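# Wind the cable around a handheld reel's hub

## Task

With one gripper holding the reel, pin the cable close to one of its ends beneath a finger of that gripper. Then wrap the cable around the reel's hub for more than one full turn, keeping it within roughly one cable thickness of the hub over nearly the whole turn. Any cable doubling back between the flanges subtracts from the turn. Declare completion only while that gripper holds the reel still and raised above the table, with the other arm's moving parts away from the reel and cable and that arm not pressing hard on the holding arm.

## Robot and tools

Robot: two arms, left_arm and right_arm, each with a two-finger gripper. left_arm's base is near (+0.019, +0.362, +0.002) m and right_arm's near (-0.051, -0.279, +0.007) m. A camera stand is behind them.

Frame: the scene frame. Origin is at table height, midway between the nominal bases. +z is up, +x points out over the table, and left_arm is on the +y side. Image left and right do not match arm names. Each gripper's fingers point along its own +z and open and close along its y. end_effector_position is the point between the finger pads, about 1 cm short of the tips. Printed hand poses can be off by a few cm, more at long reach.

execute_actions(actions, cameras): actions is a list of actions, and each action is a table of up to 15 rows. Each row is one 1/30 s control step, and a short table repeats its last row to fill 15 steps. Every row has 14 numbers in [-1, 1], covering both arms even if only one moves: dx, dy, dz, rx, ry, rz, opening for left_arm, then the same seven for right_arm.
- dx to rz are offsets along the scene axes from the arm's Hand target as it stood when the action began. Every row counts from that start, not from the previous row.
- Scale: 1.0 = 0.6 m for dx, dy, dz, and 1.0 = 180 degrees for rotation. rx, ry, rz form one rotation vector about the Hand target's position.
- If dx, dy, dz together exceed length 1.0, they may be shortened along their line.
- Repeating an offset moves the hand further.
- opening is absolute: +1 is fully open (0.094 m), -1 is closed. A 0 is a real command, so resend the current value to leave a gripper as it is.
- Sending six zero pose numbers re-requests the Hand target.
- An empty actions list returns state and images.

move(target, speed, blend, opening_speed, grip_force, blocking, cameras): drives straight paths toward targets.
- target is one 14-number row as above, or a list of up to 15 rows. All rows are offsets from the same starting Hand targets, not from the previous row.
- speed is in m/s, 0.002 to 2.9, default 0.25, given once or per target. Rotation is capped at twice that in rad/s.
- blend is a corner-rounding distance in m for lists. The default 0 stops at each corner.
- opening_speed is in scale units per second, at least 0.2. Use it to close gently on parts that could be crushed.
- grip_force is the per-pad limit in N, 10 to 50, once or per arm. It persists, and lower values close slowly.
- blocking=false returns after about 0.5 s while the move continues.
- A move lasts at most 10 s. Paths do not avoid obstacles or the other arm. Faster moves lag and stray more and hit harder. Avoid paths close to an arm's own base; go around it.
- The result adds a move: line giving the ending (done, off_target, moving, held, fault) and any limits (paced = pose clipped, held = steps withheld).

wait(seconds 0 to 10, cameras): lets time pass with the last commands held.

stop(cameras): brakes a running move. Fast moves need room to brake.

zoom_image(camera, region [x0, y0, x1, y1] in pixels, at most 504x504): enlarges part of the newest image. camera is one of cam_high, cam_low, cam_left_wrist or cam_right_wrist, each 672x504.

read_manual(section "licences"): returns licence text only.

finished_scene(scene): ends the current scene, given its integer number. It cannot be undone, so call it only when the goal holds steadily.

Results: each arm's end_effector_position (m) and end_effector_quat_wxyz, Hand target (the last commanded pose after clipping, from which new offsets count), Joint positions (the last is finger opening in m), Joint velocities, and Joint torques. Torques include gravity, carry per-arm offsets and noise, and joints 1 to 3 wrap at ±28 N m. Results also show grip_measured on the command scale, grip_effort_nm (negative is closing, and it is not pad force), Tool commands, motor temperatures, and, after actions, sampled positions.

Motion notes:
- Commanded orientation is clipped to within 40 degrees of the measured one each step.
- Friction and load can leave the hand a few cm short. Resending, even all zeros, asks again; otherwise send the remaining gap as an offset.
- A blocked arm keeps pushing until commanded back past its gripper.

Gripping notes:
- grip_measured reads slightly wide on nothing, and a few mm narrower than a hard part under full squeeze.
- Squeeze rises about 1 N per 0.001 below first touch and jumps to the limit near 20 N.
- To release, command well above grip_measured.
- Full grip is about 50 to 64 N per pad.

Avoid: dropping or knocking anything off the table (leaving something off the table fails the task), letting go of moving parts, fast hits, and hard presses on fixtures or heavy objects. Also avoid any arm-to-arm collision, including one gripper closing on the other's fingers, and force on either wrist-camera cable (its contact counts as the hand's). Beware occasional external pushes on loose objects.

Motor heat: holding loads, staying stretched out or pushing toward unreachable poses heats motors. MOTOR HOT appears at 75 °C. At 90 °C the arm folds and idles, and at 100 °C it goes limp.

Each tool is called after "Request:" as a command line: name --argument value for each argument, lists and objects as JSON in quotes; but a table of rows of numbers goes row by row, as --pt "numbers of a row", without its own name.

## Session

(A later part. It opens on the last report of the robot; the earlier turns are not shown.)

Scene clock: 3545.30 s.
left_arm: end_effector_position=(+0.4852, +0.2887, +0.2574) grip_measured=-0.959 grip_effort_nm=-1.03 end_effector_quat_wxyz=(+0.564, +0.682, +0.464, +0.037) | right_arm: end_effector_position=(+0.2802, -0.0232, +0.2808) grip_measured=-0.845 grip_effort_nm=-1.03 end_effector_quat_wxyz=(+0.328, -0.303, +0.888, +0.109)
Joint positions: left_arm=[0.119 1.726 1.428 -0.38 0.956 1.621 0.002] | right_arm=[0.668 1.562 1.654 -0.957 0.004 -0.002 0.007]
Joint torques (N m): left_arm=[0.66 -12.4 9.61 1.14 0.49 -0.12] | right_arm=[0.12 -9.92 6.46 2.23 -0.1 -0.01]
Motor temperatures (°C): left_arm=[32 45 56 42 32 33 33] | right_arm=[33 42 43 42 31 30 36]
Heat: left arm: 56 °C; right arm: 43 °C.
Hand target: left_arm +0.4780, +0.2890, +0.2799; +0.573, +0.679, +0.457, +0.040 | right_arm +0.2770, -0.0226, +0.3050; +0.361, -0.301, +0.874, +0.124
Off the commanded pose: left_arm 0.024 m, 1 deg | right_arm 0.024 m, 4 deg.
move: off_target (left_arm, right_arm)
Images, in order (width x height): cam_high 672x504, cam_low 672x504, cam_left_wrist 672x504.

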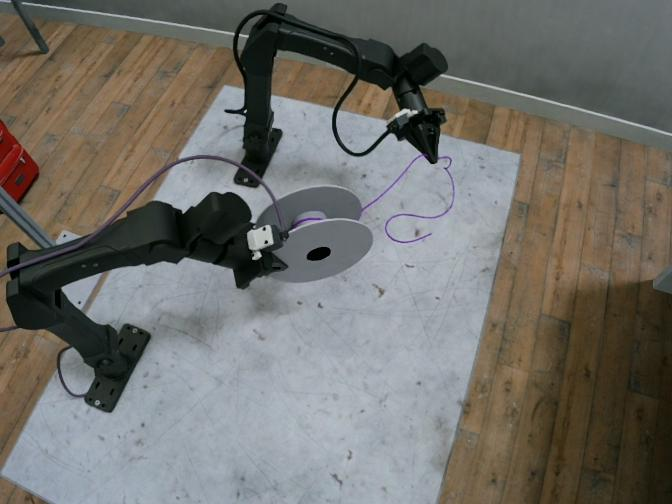

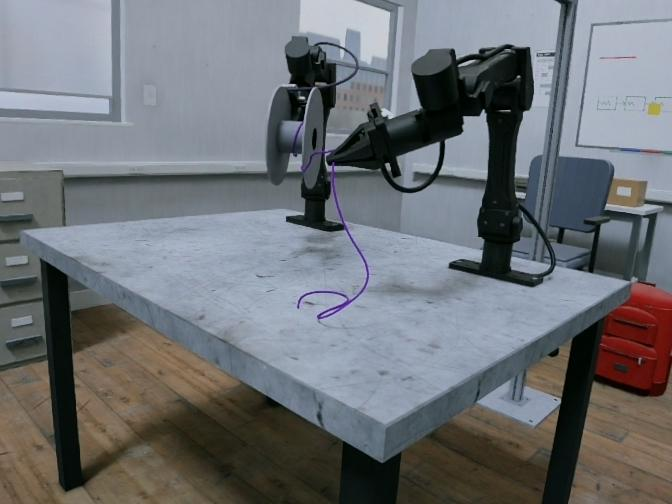

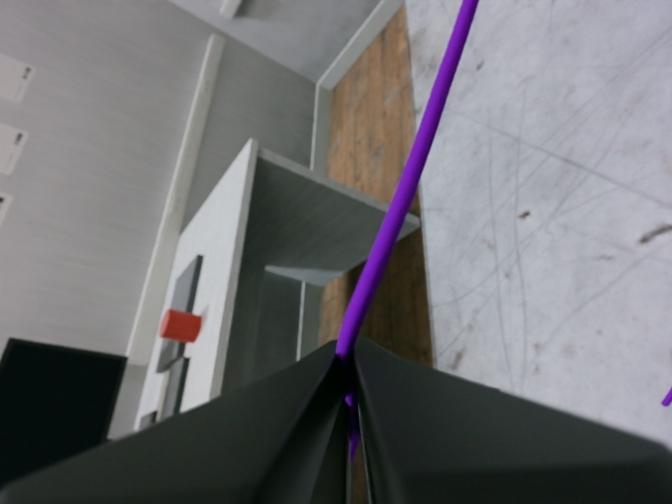

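Request:
move --pt "-0.0545 -0.0375 0.204 -0.0219 -0.0171 0 -1 0 0 0 0 0 0 -1" --pt "-0.1578 -0.119 0.344 -0.0438 -0.0342 0 -1 0 0 0 0 0 0 -1" --speed 0.1 --blend '[0.03,0]' --cameras '["cam_low","cam_left_wrist","cam_high"]'

Request:
zoom_image --camera "cam_low" --region '[255, 50, 415, 210]'

Request:
zoom_image --camera "cam_high" --region '[220, 120, 440, 310]'

Scene clock: 3559.40 s.
left_arm: end_effector_position=(+0.3980, +0.2183, +0.4664) grip_measured=-0.959 grip_effort_nm=-1.03 end_effector_quat_wxyz=(+0.632, +0.638, +0.439, +0.036) | right_arm: end_effector_position=(+0.2814, -0.0190, +0.2886) grip_measured=-0.845 grip_effort_nm=-1.03 end_effector_quat_wxyz=(+0.341, -0.303, +0.881, +0.120)
Joint positions: left_arm=[-0.059 1.474 1.826 -0.667 0.87 1.27 0.002] | right_arm=[0.668 1.554 1.654 -0.931 -0.009 -0.002 0.007]
Joint torques (N m): left_arm=[-0.17 -8.44 9.28 1.55 0.15 -0.17] | right_arm=[0.16 -9.13 6.49 2.01 0.03 -0.05]
Motor temperatures (°C): left_arm=[32 46 55 41 32 33 33] | right_arm=[33 42 43 42 31 30 36]
Heat: left arm: 55 °C; right arm: 43 °C.
Hand target: left_arm +0.3833, +0.2176, +0.4862; +0.642, +0.635, +0.428, +0.045 | right_arm +0.2770, -0.0225, +0.3049; +0.361, -0.301, +0.874, +0.125
Off the commanded pose: left_arm 0.025 m, 2 deg | right_arm 0.017 m, 2 deg.
move: off_target (left_arm, right_arm)
Images, in order (width x height): cam_high 672x504, cam_low 672x504, cam_left_wrist 672x504.

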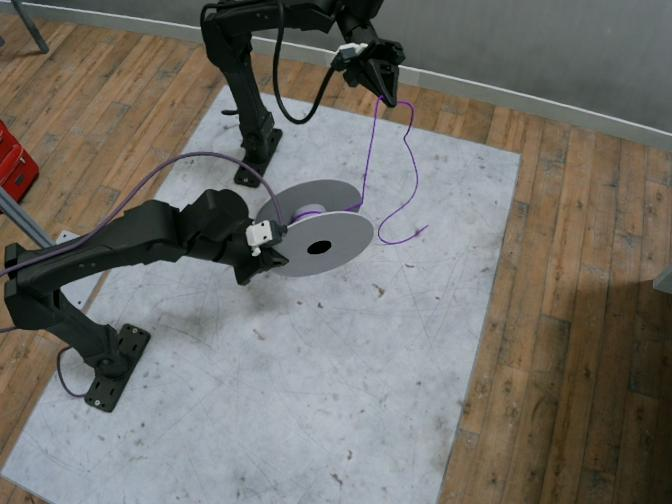

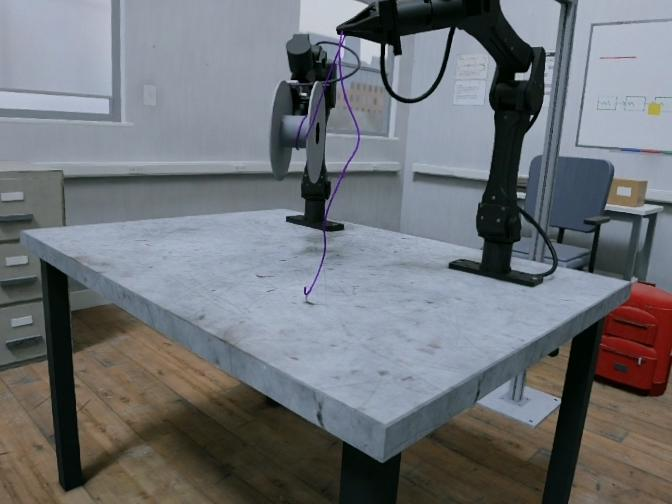

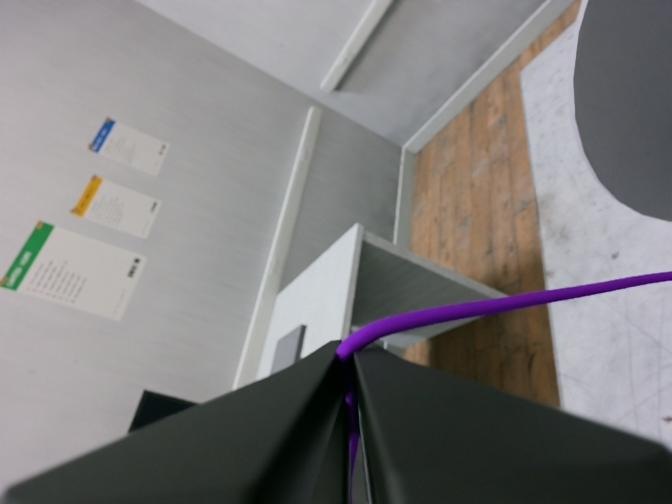

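Scaled by 3.150.

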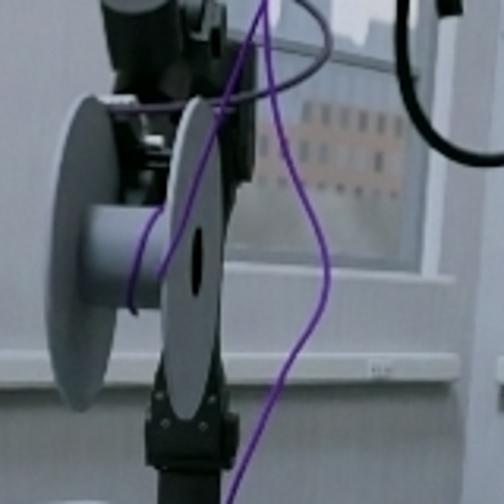

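Scaled by 2.291.

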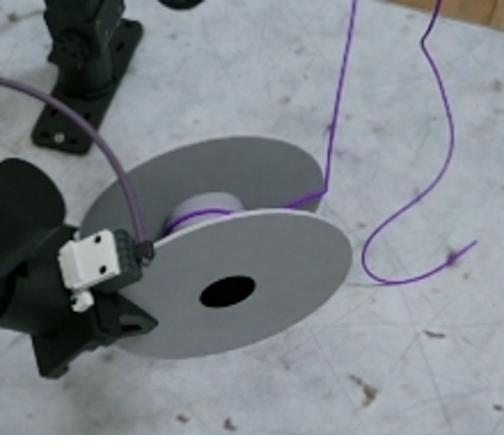

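Request:
move --target '[0.0823,-0.0783,0.0215,0,0,0,-1,0,0,0,0,0,0,-1]' --speed 0.1 --cameras '["cam_low","cam_left_wrist","cam_high"]'

Request:
zoom_image --camera "cam_low" --region '[255, 50, 415, 210]'

Request:
zoom_image --camera "cam_high" --region '[220, 120, 440, 310]'

Scene clock: 3605.10 s.
left_arm: end_effector_position=(+0.4293, +0.1726, +0.5026) grip_measured=-0.959 grip_effort_nm=-1.03 end_effector_quat_wxyz=(+0.647, +0.635, +0.419, +0.054) | right_arm: end_effector_position=(+0.2787, -0.0212, +0.2855) grip_measured=-0.845 grip_effort_nm=-1.03 end_effector_quat_wxyz=(+0.333, -0.304, +0.885, +0.117)
Joint positions: left_arm=[-0.207 1.654 2.112 -0.671 0.728 1.214 0.002] | right_arm=[0.668 1.554 1.654 -0.949 -0.008 -0.002 0.007]
Joint torques (N m): left_arm=[-0.44 -5.82 8.47 1.58 0.08 -0.11] | right_arm=[0.28 -9.09 6.48 2.14 0.03 0.01]
Heat: left arm: 52 °C; right arm: 45 °C.
Hand target: left_arm +0.4327, +0.1706, +0.4992; +0.642, +0.635, +0.428, +0.045 | right_arm +0.2769, -0.0225, +0.3049; +0.361, -0.301, +0.874, +0.125
Off the commanded pose: left_arm 0.005 m, 2 deg | right_arm 0.020 m, 4 deg.
move: off_target (right_arm)
Images, in order (width x height): cam_high 672x504, cam_low 672x504, cam_left_wrist 672x504.

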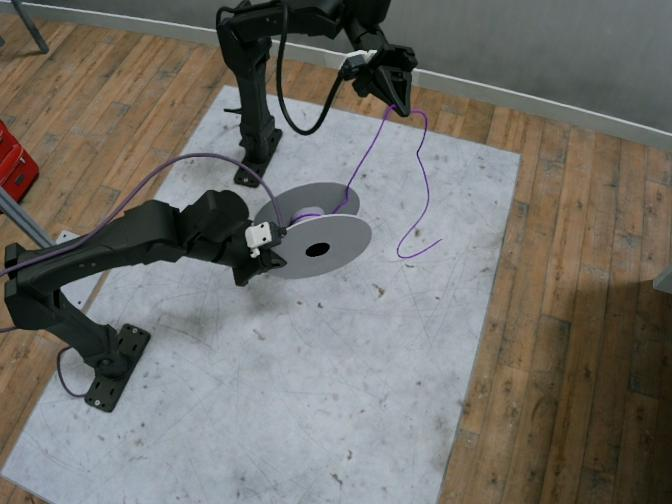

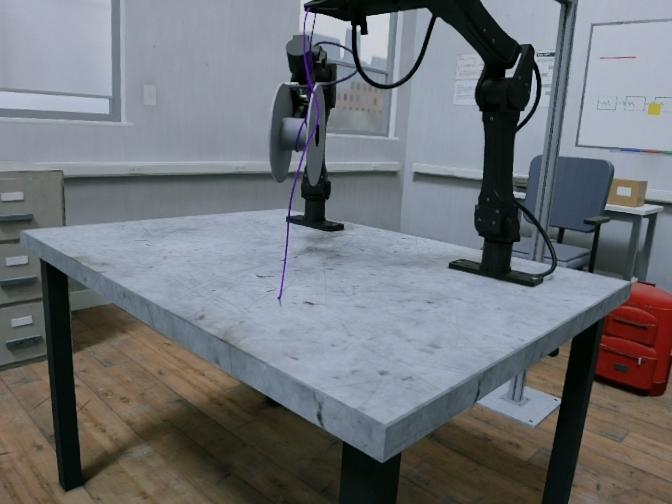

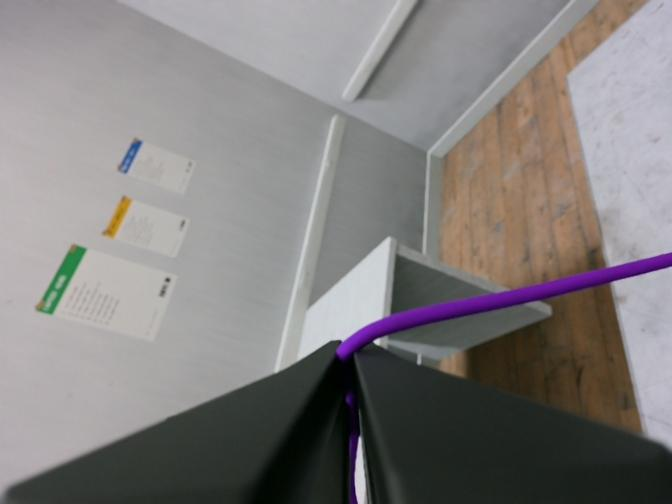

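Scaled by 3.150.

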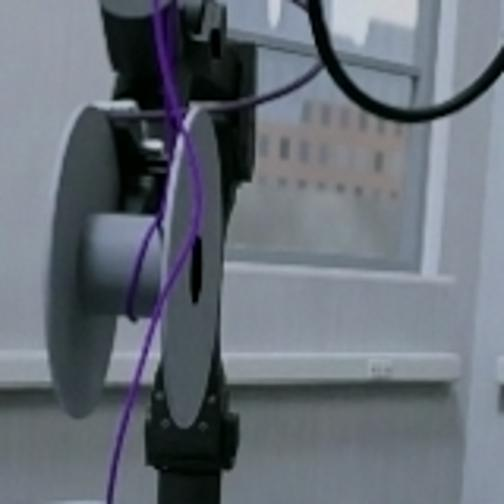

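Scaled by 2.291.

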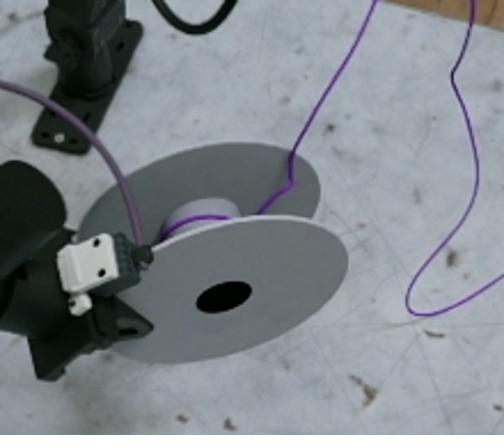

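Request:
move --pt "-0.1598 -0.1048 0.0655 0 0 0 -1 0 0 0 0 0 0 -1" --pt "-0.2917 -0.124 0.049 0 0 0 -1 0 0 0 0 0 0 -1" --speed 0.1 --blend '[0.03,0]' --cameras '["cam_low","cam_left_wrist","cam_high"]'

Request:
zoom_image --camera "cam_low" --region '[255, 30, 415, 190]'

Request:
zoom_image --camera "cam_high" --region '[180, 100, 400, 290]'

Scene clock: 3624.63 s.
left_arm: end_effector_position=(+0.2654, +0.0906, +0.5246) grip_measured=-0.959 grip_effort_nm=-1.03 end_effector_quat_wxyz=(+0.637, +0.640, +0.427, +0.048) | right_arm: end_effector_position=(+0.2779, -0.0221, +0.2844) grip_measured=-0.845 grip_effort_nm=-1.03 end_effector_quat_wxyz=(+0.330, -0.304, +0.886, +0.116)
Joint positions: left_arm=[-0.812 1.336 1.969 -0.819 0.134 1.083 0.002] | right_arm=[0.668 1.554 1.654 -0.956 -0.007 -0.002 0.007]
Joint torques (N m): left_arm=[-0.39 -5.57 5.56 1.88 0.01 -0.12] | right_arm=[0.36 -9.21 6.57 2.22 -0.01 -0.03]
Heat: left arm: 52 °C; right arm: 45 °C.
Hand target: left_arm +0.2577, +0.0962, +0.5285; +0.642, +0.635, +0.427, +0.045 | right_arm +0.2770, -0.0225, +0.3049; +0.361, -0.301, +0.874, +0.124
Off the commanded pose: left_arm 0.010 m, 1 deg | right_arm 0.021 m, 4 deg.
move: off_target (right_arm)
Images, in order (width x height): cam_high 672x504, cam_low 672x504, cam_left_wrist 672x504.

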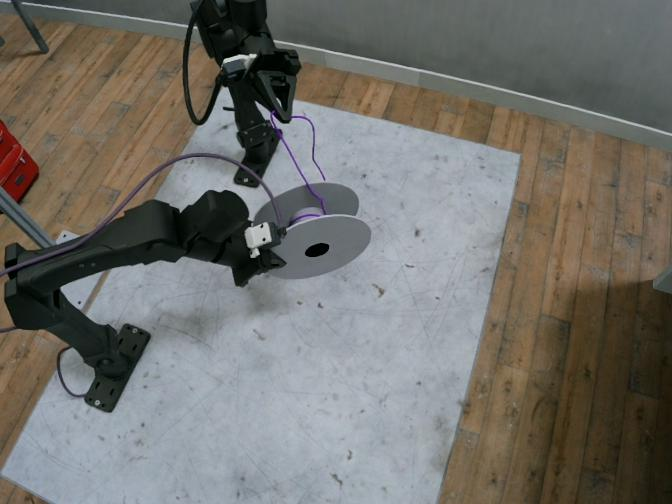

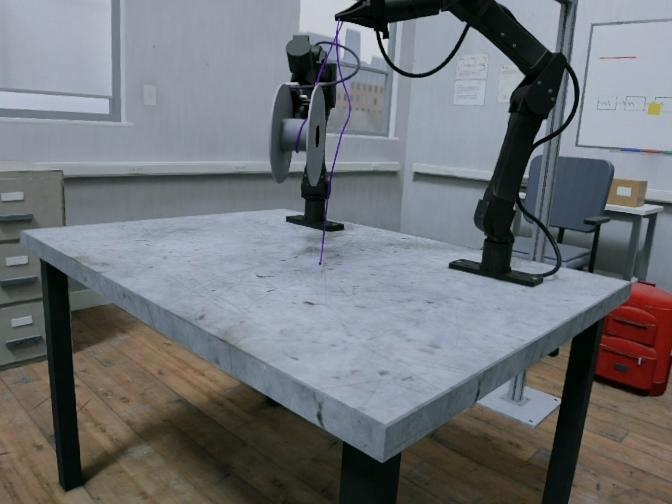

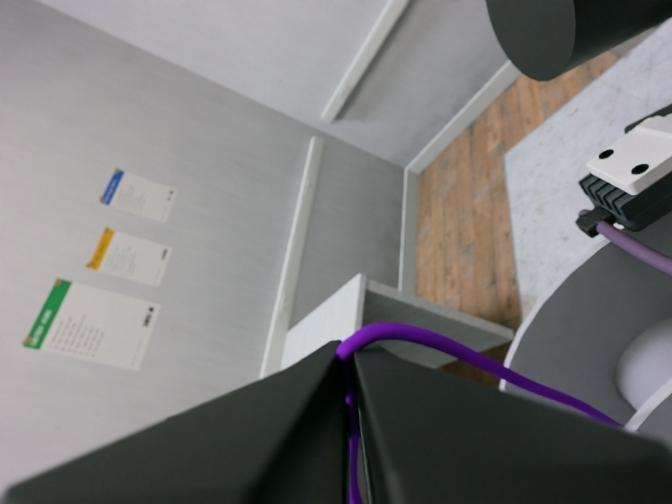

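Scaled by 3.150.

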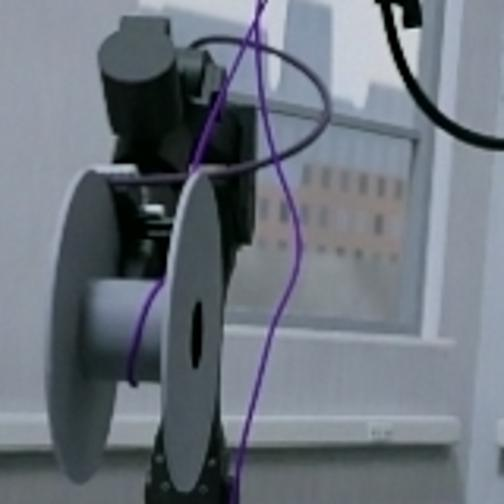

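Scaled by 2.291.

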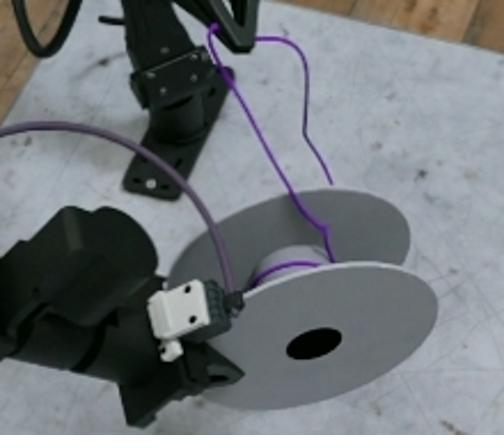

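Request:
move --pt "-0.1323 0.022 -0.108 0.0438 0.0342 0 -1 0 0 0 0 0 0 -1" --pt "-0.1882 -0.0022 -0.2103 0.0876 0.0684 0 -1 0 0 0 0 0 0 -1" --speed 0.1 --blend '[0.03,0]' --cameras '["cam_low","cam_left_wrist","cam_high"]'

Request:
zoom_image --camera "cam_low" --region '[255, 30, 415, 190]'

Request:
zoom_image --camera "cam_high" --region '[180, 120, 400, 310]'

Scene clock: 3651.00 s.
left_arm: end_effector_position=(+0.1533, +0.0909, +0.4076) grip_measured=-0.959 grip_effort_nm=-1.03 end_effector_quat_wxyz=(+0.508, +0.708, +0.487, +0.047) | right_arm: end_effector_position=(+0.2728, -0.0191, +0.2826) grip_measured=-0.845 grip_effort_nm=-1.03 end_effector_quat_wxyz=(+0.324, -0.321, +0.882, +0.119)
Joint positions: left_arm=[-1.402 1.131 1.637 -1.059 -0.421 0.813 0.002] | right_arm=[0.674 1.554 1.654 -0.967 -0.024 -0.025 0.007]
Joint torques (N m): left_arm=[-1.17 -3.19 5.83 1.44 0.05 -0.12] | right_arm=[-0.31 -9.14 6.54 2.34 0.17 0.23]
Motor temperatures (°C): left_arm=[32 43 51 47 32 33 33] | right_arm=[33 45 43 42 31 30 36]
Heat: left arm: 51 °C; right arm: 45 °C.
Hand target: left_arm +0.1448, +0.0948, +0.4023; +0.499, +0.718, +0.483, +0.035 | right_arm +0.2771, -0.0226, +0.3049; +0.361, -0.301, +0.874, +0.124
Off the commanded pose: left_arm 0.011 m, 2 deg | right_arm 0.023 m, 5 deg.
move: off_target (left_arm, right_arm)
Images, in order (width x height): cam_high 672x504, cam_low 672x504, cam_left_wrist 672x504.

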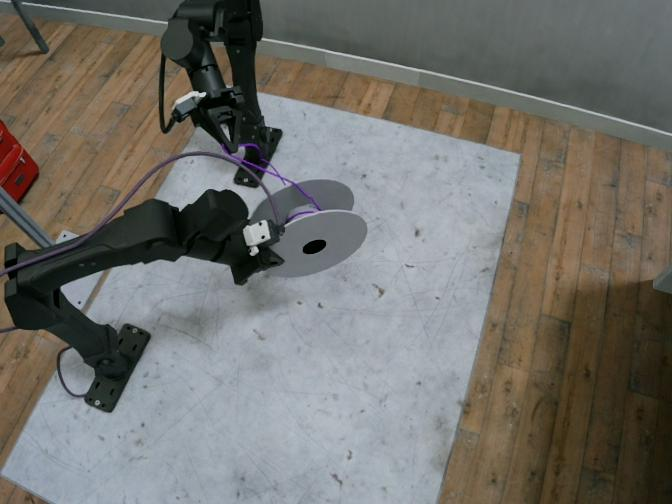

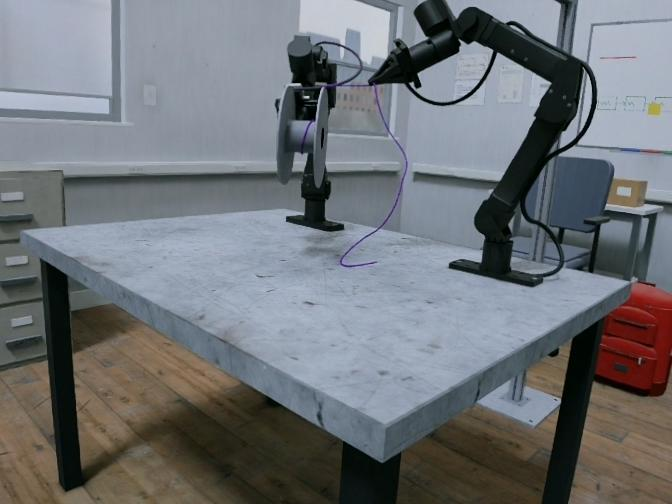

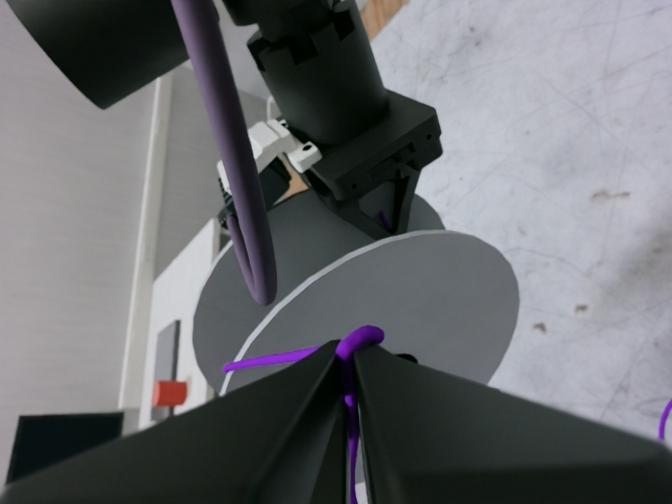

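Scaled by 3.150.

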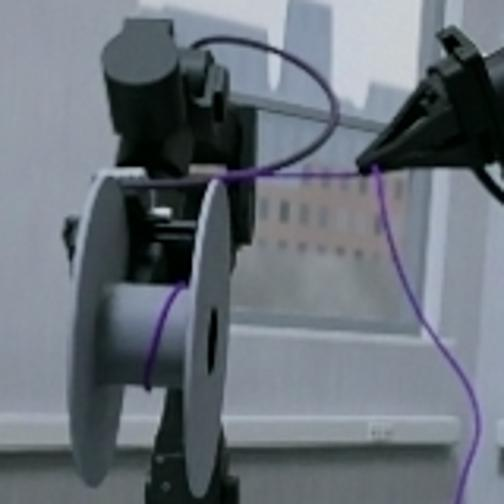

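Scaled by 2.291.

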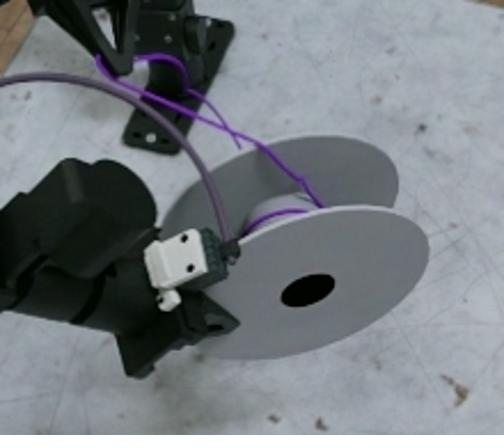

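Request:
move --target '[0.0138,-0.061,-0.07,0,0,0,-1,0,0,0,0,0,0,-1]' --speed 0.07 --cameras '["cam_low","cam_left_wrist","cam_high"]'

Request:
zoom_image --camera "cam_low" --region '[255, 30, 415, 190]'

Request:
zoom_image --camera "cam_high" --region '[180, 120, 400, 310]'

Scene clock: 3694.37 s.
left_arm: end_effector_position=(+0.1583, +0.0634, +0.3644) grip_measured=-0.959 grip_effort_nm=-1.03 end_effector_quat_wxyz=(+0.501, +0.713, +0.487, +0.047) | right_arm: end_effector_position=(+0.2725, -0.0212, +0.2814) grip_measured=-0.845 grip_effort_nm=-1.03 end_effector_quat_wxyz=(+0.322, -0.319, +0.884, +0.114)
Joint positions: left_arm=[-1.402 1.13 1.44 -0.879 -0.416 0.813 0.002] | right_arm=[0.674 1.554 1.654 -0.975 -0.016 -0.024 0.007]
Joint torques (N m): left_arm=[-0.81 -2.43 6.23 1.79 0.05 -0.1] | right_arm=[-0.4 -9.32 6.67 2.42 0.05 0.2]
Heat: left arm: 50 °C; right arm: 45 °C.
Hand target: left_arm +0.1530, +0.0583, +0.3604; +0.499, +0.718, +0.483, +0.035 | right_arm +0.2770, -0.0226, +0.3049; +0.361, -0.301, +0.874, +0.124
Off the commanded pose: left_arm 0.008 m, 2 deg | right_arm 0.024 m, 5 deg.
move: off_target (right_arm)
Images, in order (width x height): cam_high 672x504, cam_low 672x504, cam_left_wrist 672x504.

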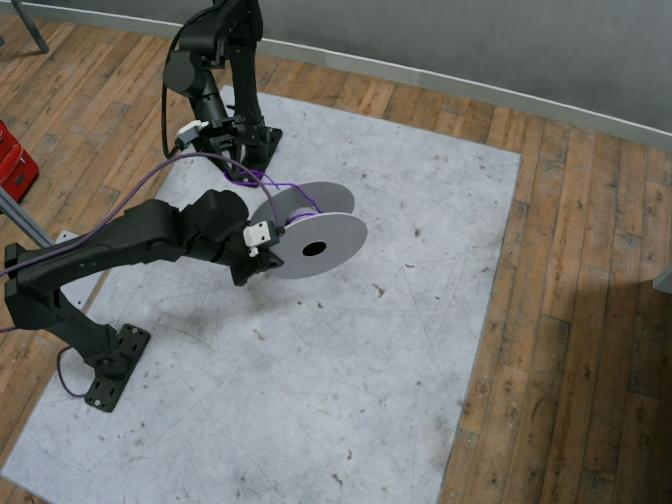

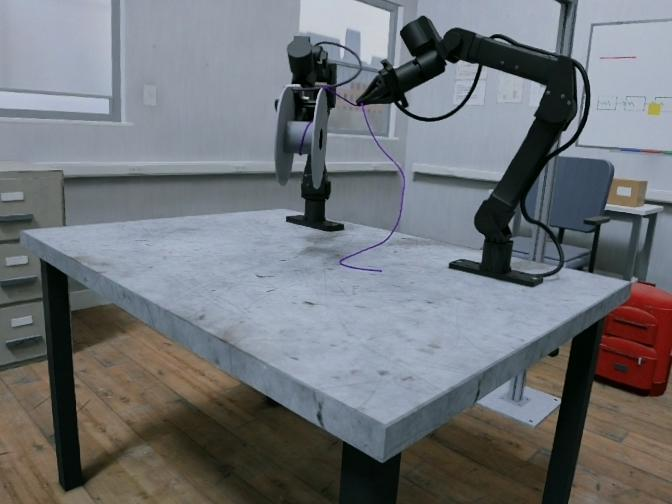

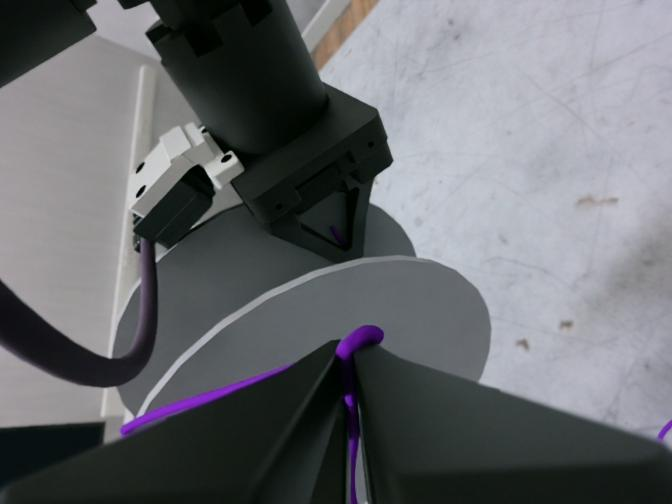

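Scaled by 3.150.

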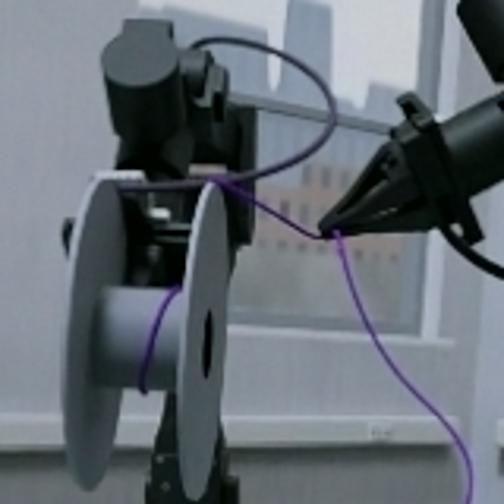

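Scaled by 2.291.

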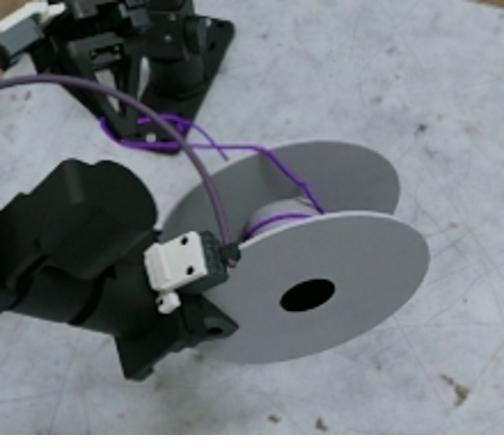

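Request:
move --target '[0.014,-0.0782,-0.0467,0,0,0,-1,0,0,0,0,0,0,-1]' --speed 0.06 --cameras '["cam_low","cam_left_wrist","cam_high"]'

Request:
zoom_image --camera "cam_low" --region '[255, 50, 395, 190]'

Request:
zoom_image --camera "cam_high" --region '[200, 140, 380, 290]'

Scene clock: 3715.40 s.
left_arm: end_effector_position=(+0.1704, +0.0205, +0.3426) grip_measured=-0.959 grip_effort_nm=-1.03 end_effector_quat_wxyz=(+0.508, +0.706, +0.490, +0.052) | right_arm: end_effector_position=(+0.2684, -0.0246, +0.2770) grip_measured=-0.845 grip_effort_nm=-1.03 end_effector_quat_wxyz=(+0.310, -0.320, +0.888, +0.110)
Joint positions: left_arm=[-1.403 1.235 1.385 -0.705 -0.434 0.812 0.002] | right_arm=[0.674 1.554 1.654 -1.002 -0.015 -0.024 0.007]
Joint torques (N m): left_arm=[-1.33 -2.97 6.45 1.77 0.19 -0.11] | right_arm=[-0.47 -9.35 6.49 2.65 0.05 0.19]
Heat: left arm: 49 °C; right arm: 45 °C.
Hand target: left_arm +0.1615, +0.0113, +0.3323; +0.499, +0.718, +0.483, +0.035 | right_arm +0.2770, -0.0226, +0.3049; +0.361, -0.301, +0.874, +0.124
Off the commanded pose: left_arm 0.016 m, 3 deg | right_arm 0.029 m, 7 deg.
move: off_target (left_arm, right_arm)
Images, in order (width x height): cam_high 672x504, cam_low 672x504, cam_left_wrist 672x504.

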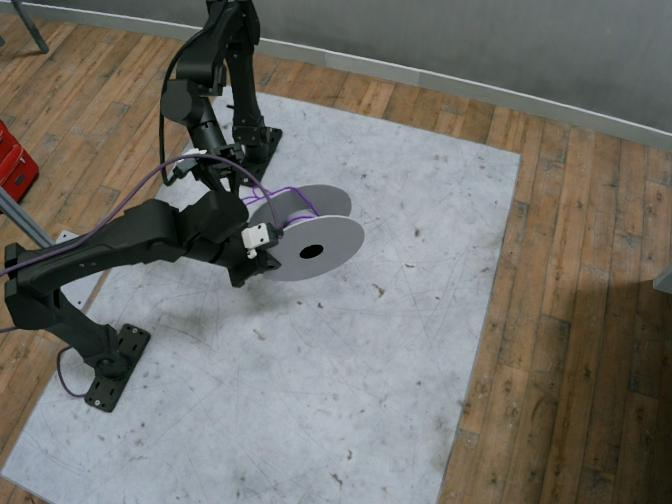

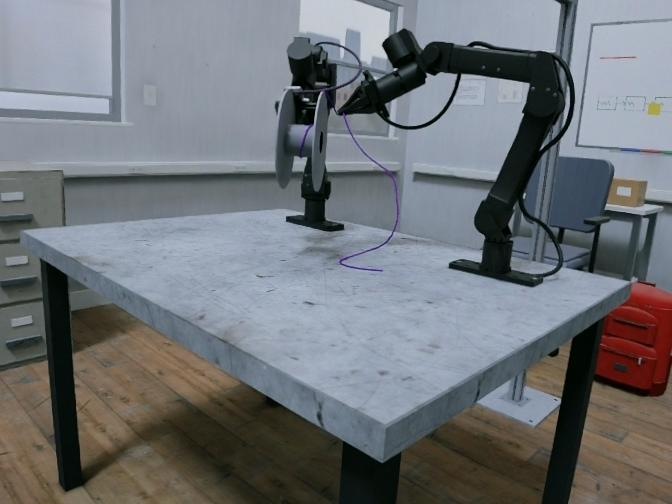

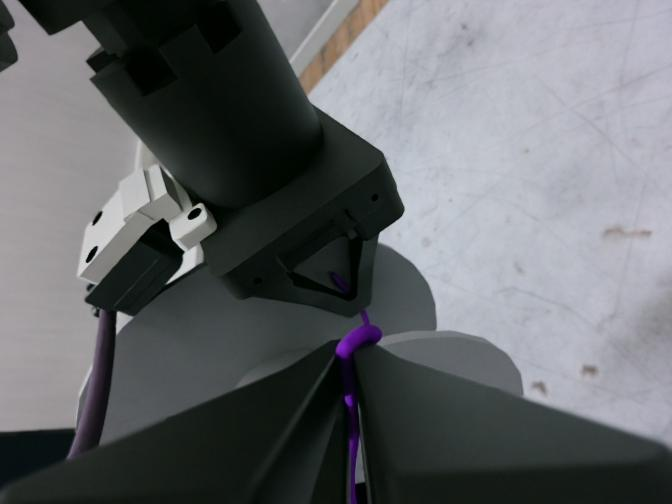

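Scaled by 3.600.

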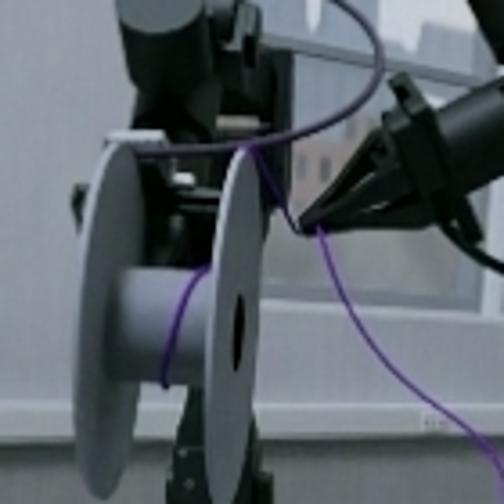

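Scaled by 2.800.

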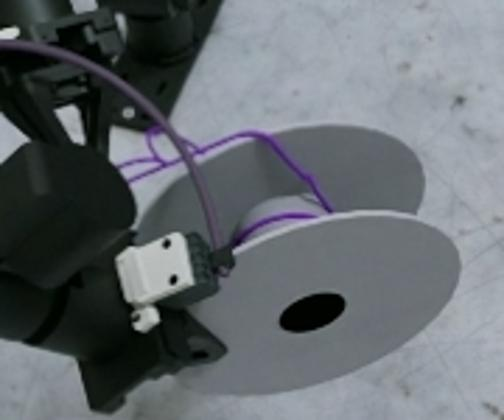

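Request:
move --target '[-0.0105,-0.0172,-0.0455,0,0,0,-1,0,0,0,0,0,0,-1]' --speed 0.05 --cameras '["cam_low","cam_left_wrist","cam_high"]'

Request:
zoom_image --camera "cam_low" --region '[255, 50, 395, 190]'

Request:
zoom_image --camera "cam_high" --region '[200, 140, 380, 290]'

Scene clock: 3827.63 s.
left_arm: end_effector_position=(+0.1703, +0.0119, +0.3216) grip_measured=-0.959 grip_effort_nm=-1.03 end_effector_quat_wxyz=(+0.517, +0.695, +0.496, +0.060) | right_arm: end_effector_position=(+0.2624, -0.0294, +0.2711) grip_measured=-0.845 grip_effort_nm=-1.03 end_effector_quat_wxyz=(+0.292, -0.325, +0.894, +0.103)
Joint positions: left_arm=[-1.43 1.235 1.28 -0.592 -0.485 0.791 0.002] | right_arm=[0.674 1.554 1.654 -1.041 -0.014 -0.029 0.007]
Joint torques (N m): left_arm=[-1.92 -3.02 6.32 1.68 0.41 -0.11] | right_arm=[-0.4 -9.48 6.57 2.88 0.02 0.27]
Heat: left arm: 51 °C; right arm: 45 °C.
Hand target: left_arm +0.1551, +0.0010, +0.3050; +0.499, +0.718, +0.483, +0.035 | right_arm +0.2771, -0.0226, +0.3049; +0.361, -0.301, +0.874, +0.124
Off the commanded pose: left_arm 0.025 m, 5 deg | right_arm 0.037 m, 9 deg.
move: off_target (left_arm, right_arm)
Images, in order (width x height): cam_high 672x504, cam_low 672x504, cam_left_wrist 672x504.

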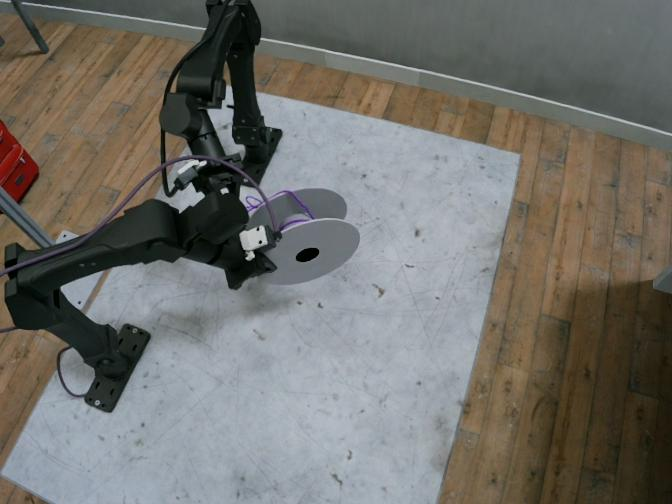

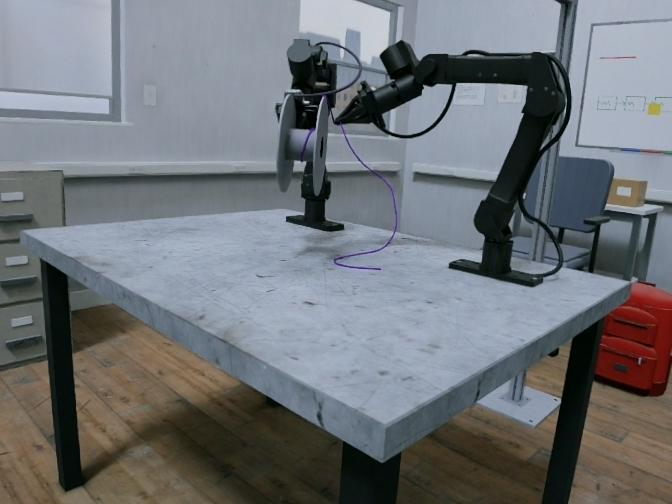

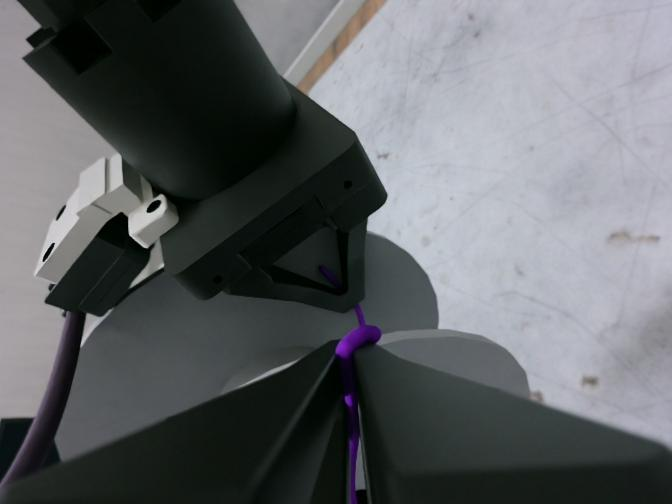

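Scaled by 3.600.

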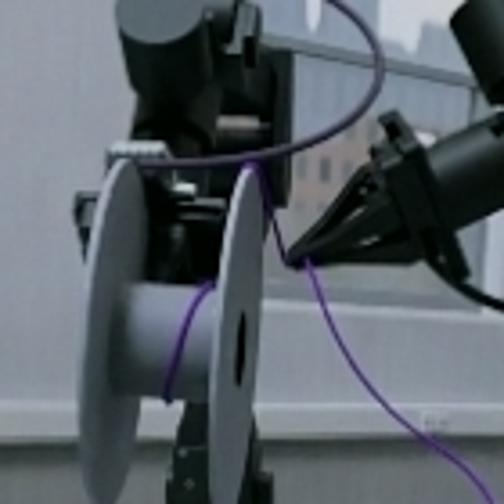

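Scaled by 2.800.

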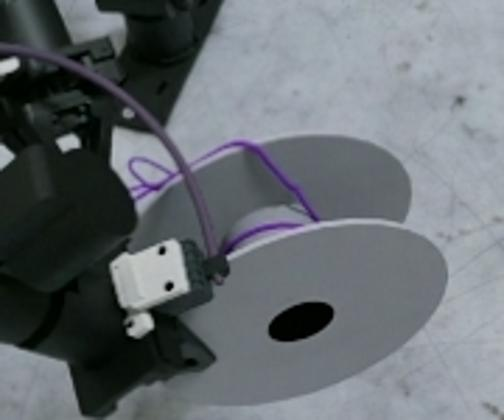

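Request:
execute_actions --actions '[]' --cameras '["cam_right_wrist","cam_low","cam_high"]'

Request:
zoom_image --camera "cam_right_wrist" --region '[0, 0, 260, 330]'

Request:
zoom_image --camera "cam_low" --region '[270, 110, 340, 180]'

Request:
zoom_image --camera "cam_high" --region '[250, 180, 340, 260]'

Scene clock: 3871.40 s.
left_arm: end_effector_position=(+0.1703, +0.0119, +0.3217) grip_measured=-0.959 grip_effort_nm=-1.03 end_effector_quat_wxyz=(+0.517, +0.695, +0.496, +0.060) | right_arm: end_effector_position=(+0.2624, -0.0294, +0.2711) grip_measured=-0.845 grip_effort_nm=-1.03 end_effector_quat_wxyz=(+0.292, -0.325, +0.894, +0.103)
Joint positions: left_arm=[-1.43 1.235 1.28 -0.591 -0.485 0.791 0.002] | right_arm=[0.674 1.554 1.654 -1.041 -0.014 -0.029 0.007]
Joint velocities: within noise
Joint torques (N m): left_arm=[-2.02 -3.06 6.34 1.7 0.41 -0.11] | right_arm=[-0.4 -9.51 6.68 2.92 0.05 0.26]
Motor temperatures (°C): left_arm=[33 38 51 50 32 33 33] | right_arm=[33 45 43 49 31 31 36]
Heat: left arm: 51 °C; right arm: 49 °C.
Hand target: left_arm +0.1551, +0.0010, +0.3050; +0.499, +0.718, +0.483, +0.035 | right_arm +0.2771, -0.0226, +0.3049; +0.361, -0.301, +0.874, +0.124
Tool commands: left_gripper/opening=-1.0 right_gripper/opening=-1.0
Off the commanded pose: left_arm 0.025 m, 5 deg | right_arm 0.037 m, 9 deg.
Images, in order (width x height): cam_high 672x504, cam_low 672x504, cam_right_wrist 672x504.

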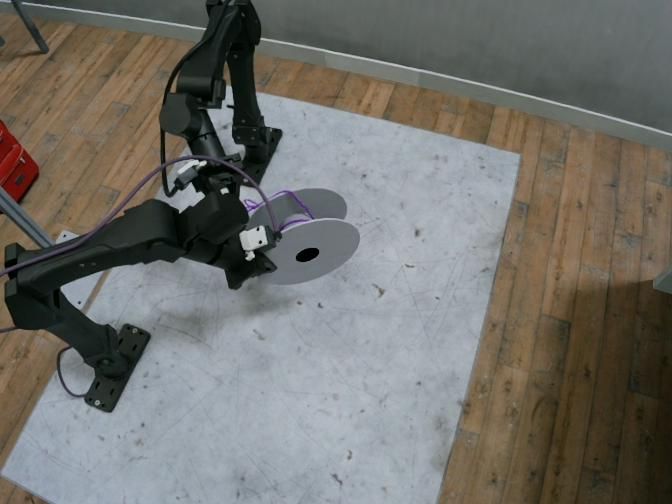

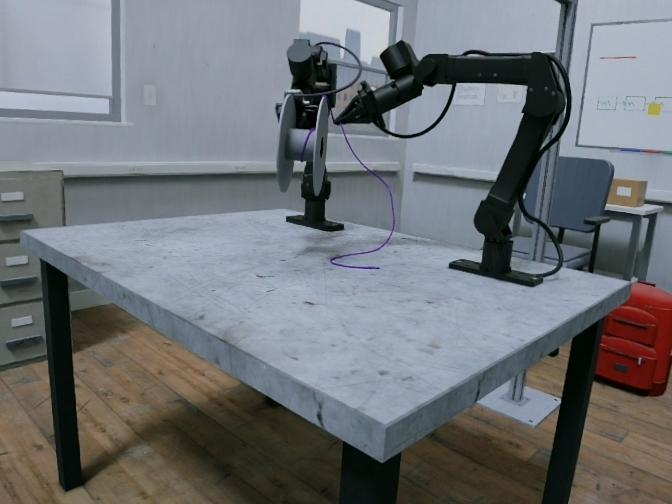

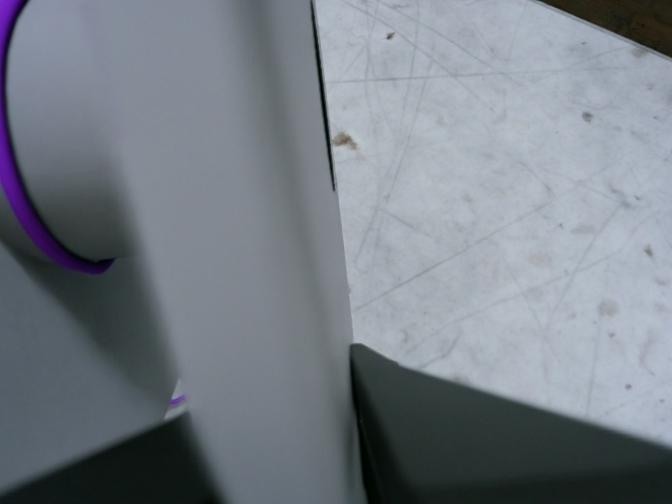

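Scaled by 1.527.

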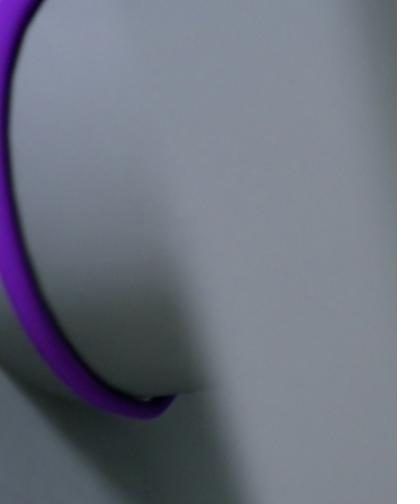

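Scaled by 7.200.

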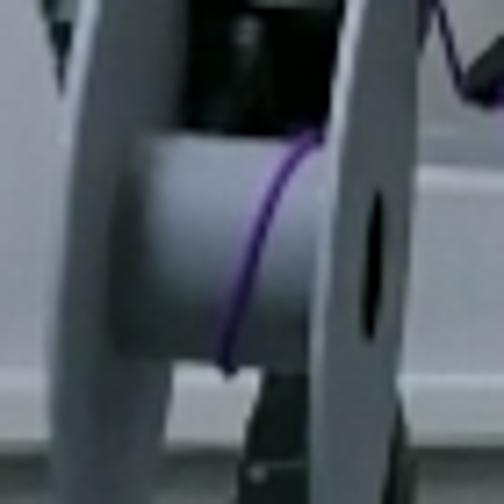

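Scaled by 5.600.

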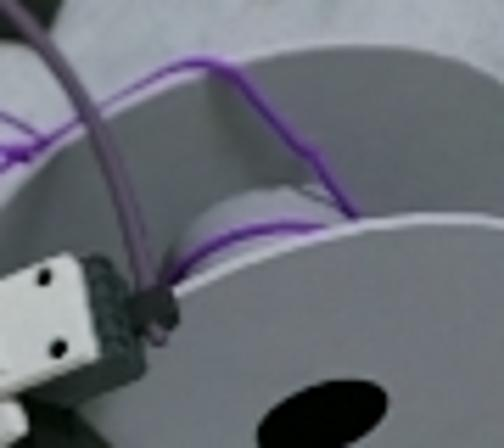

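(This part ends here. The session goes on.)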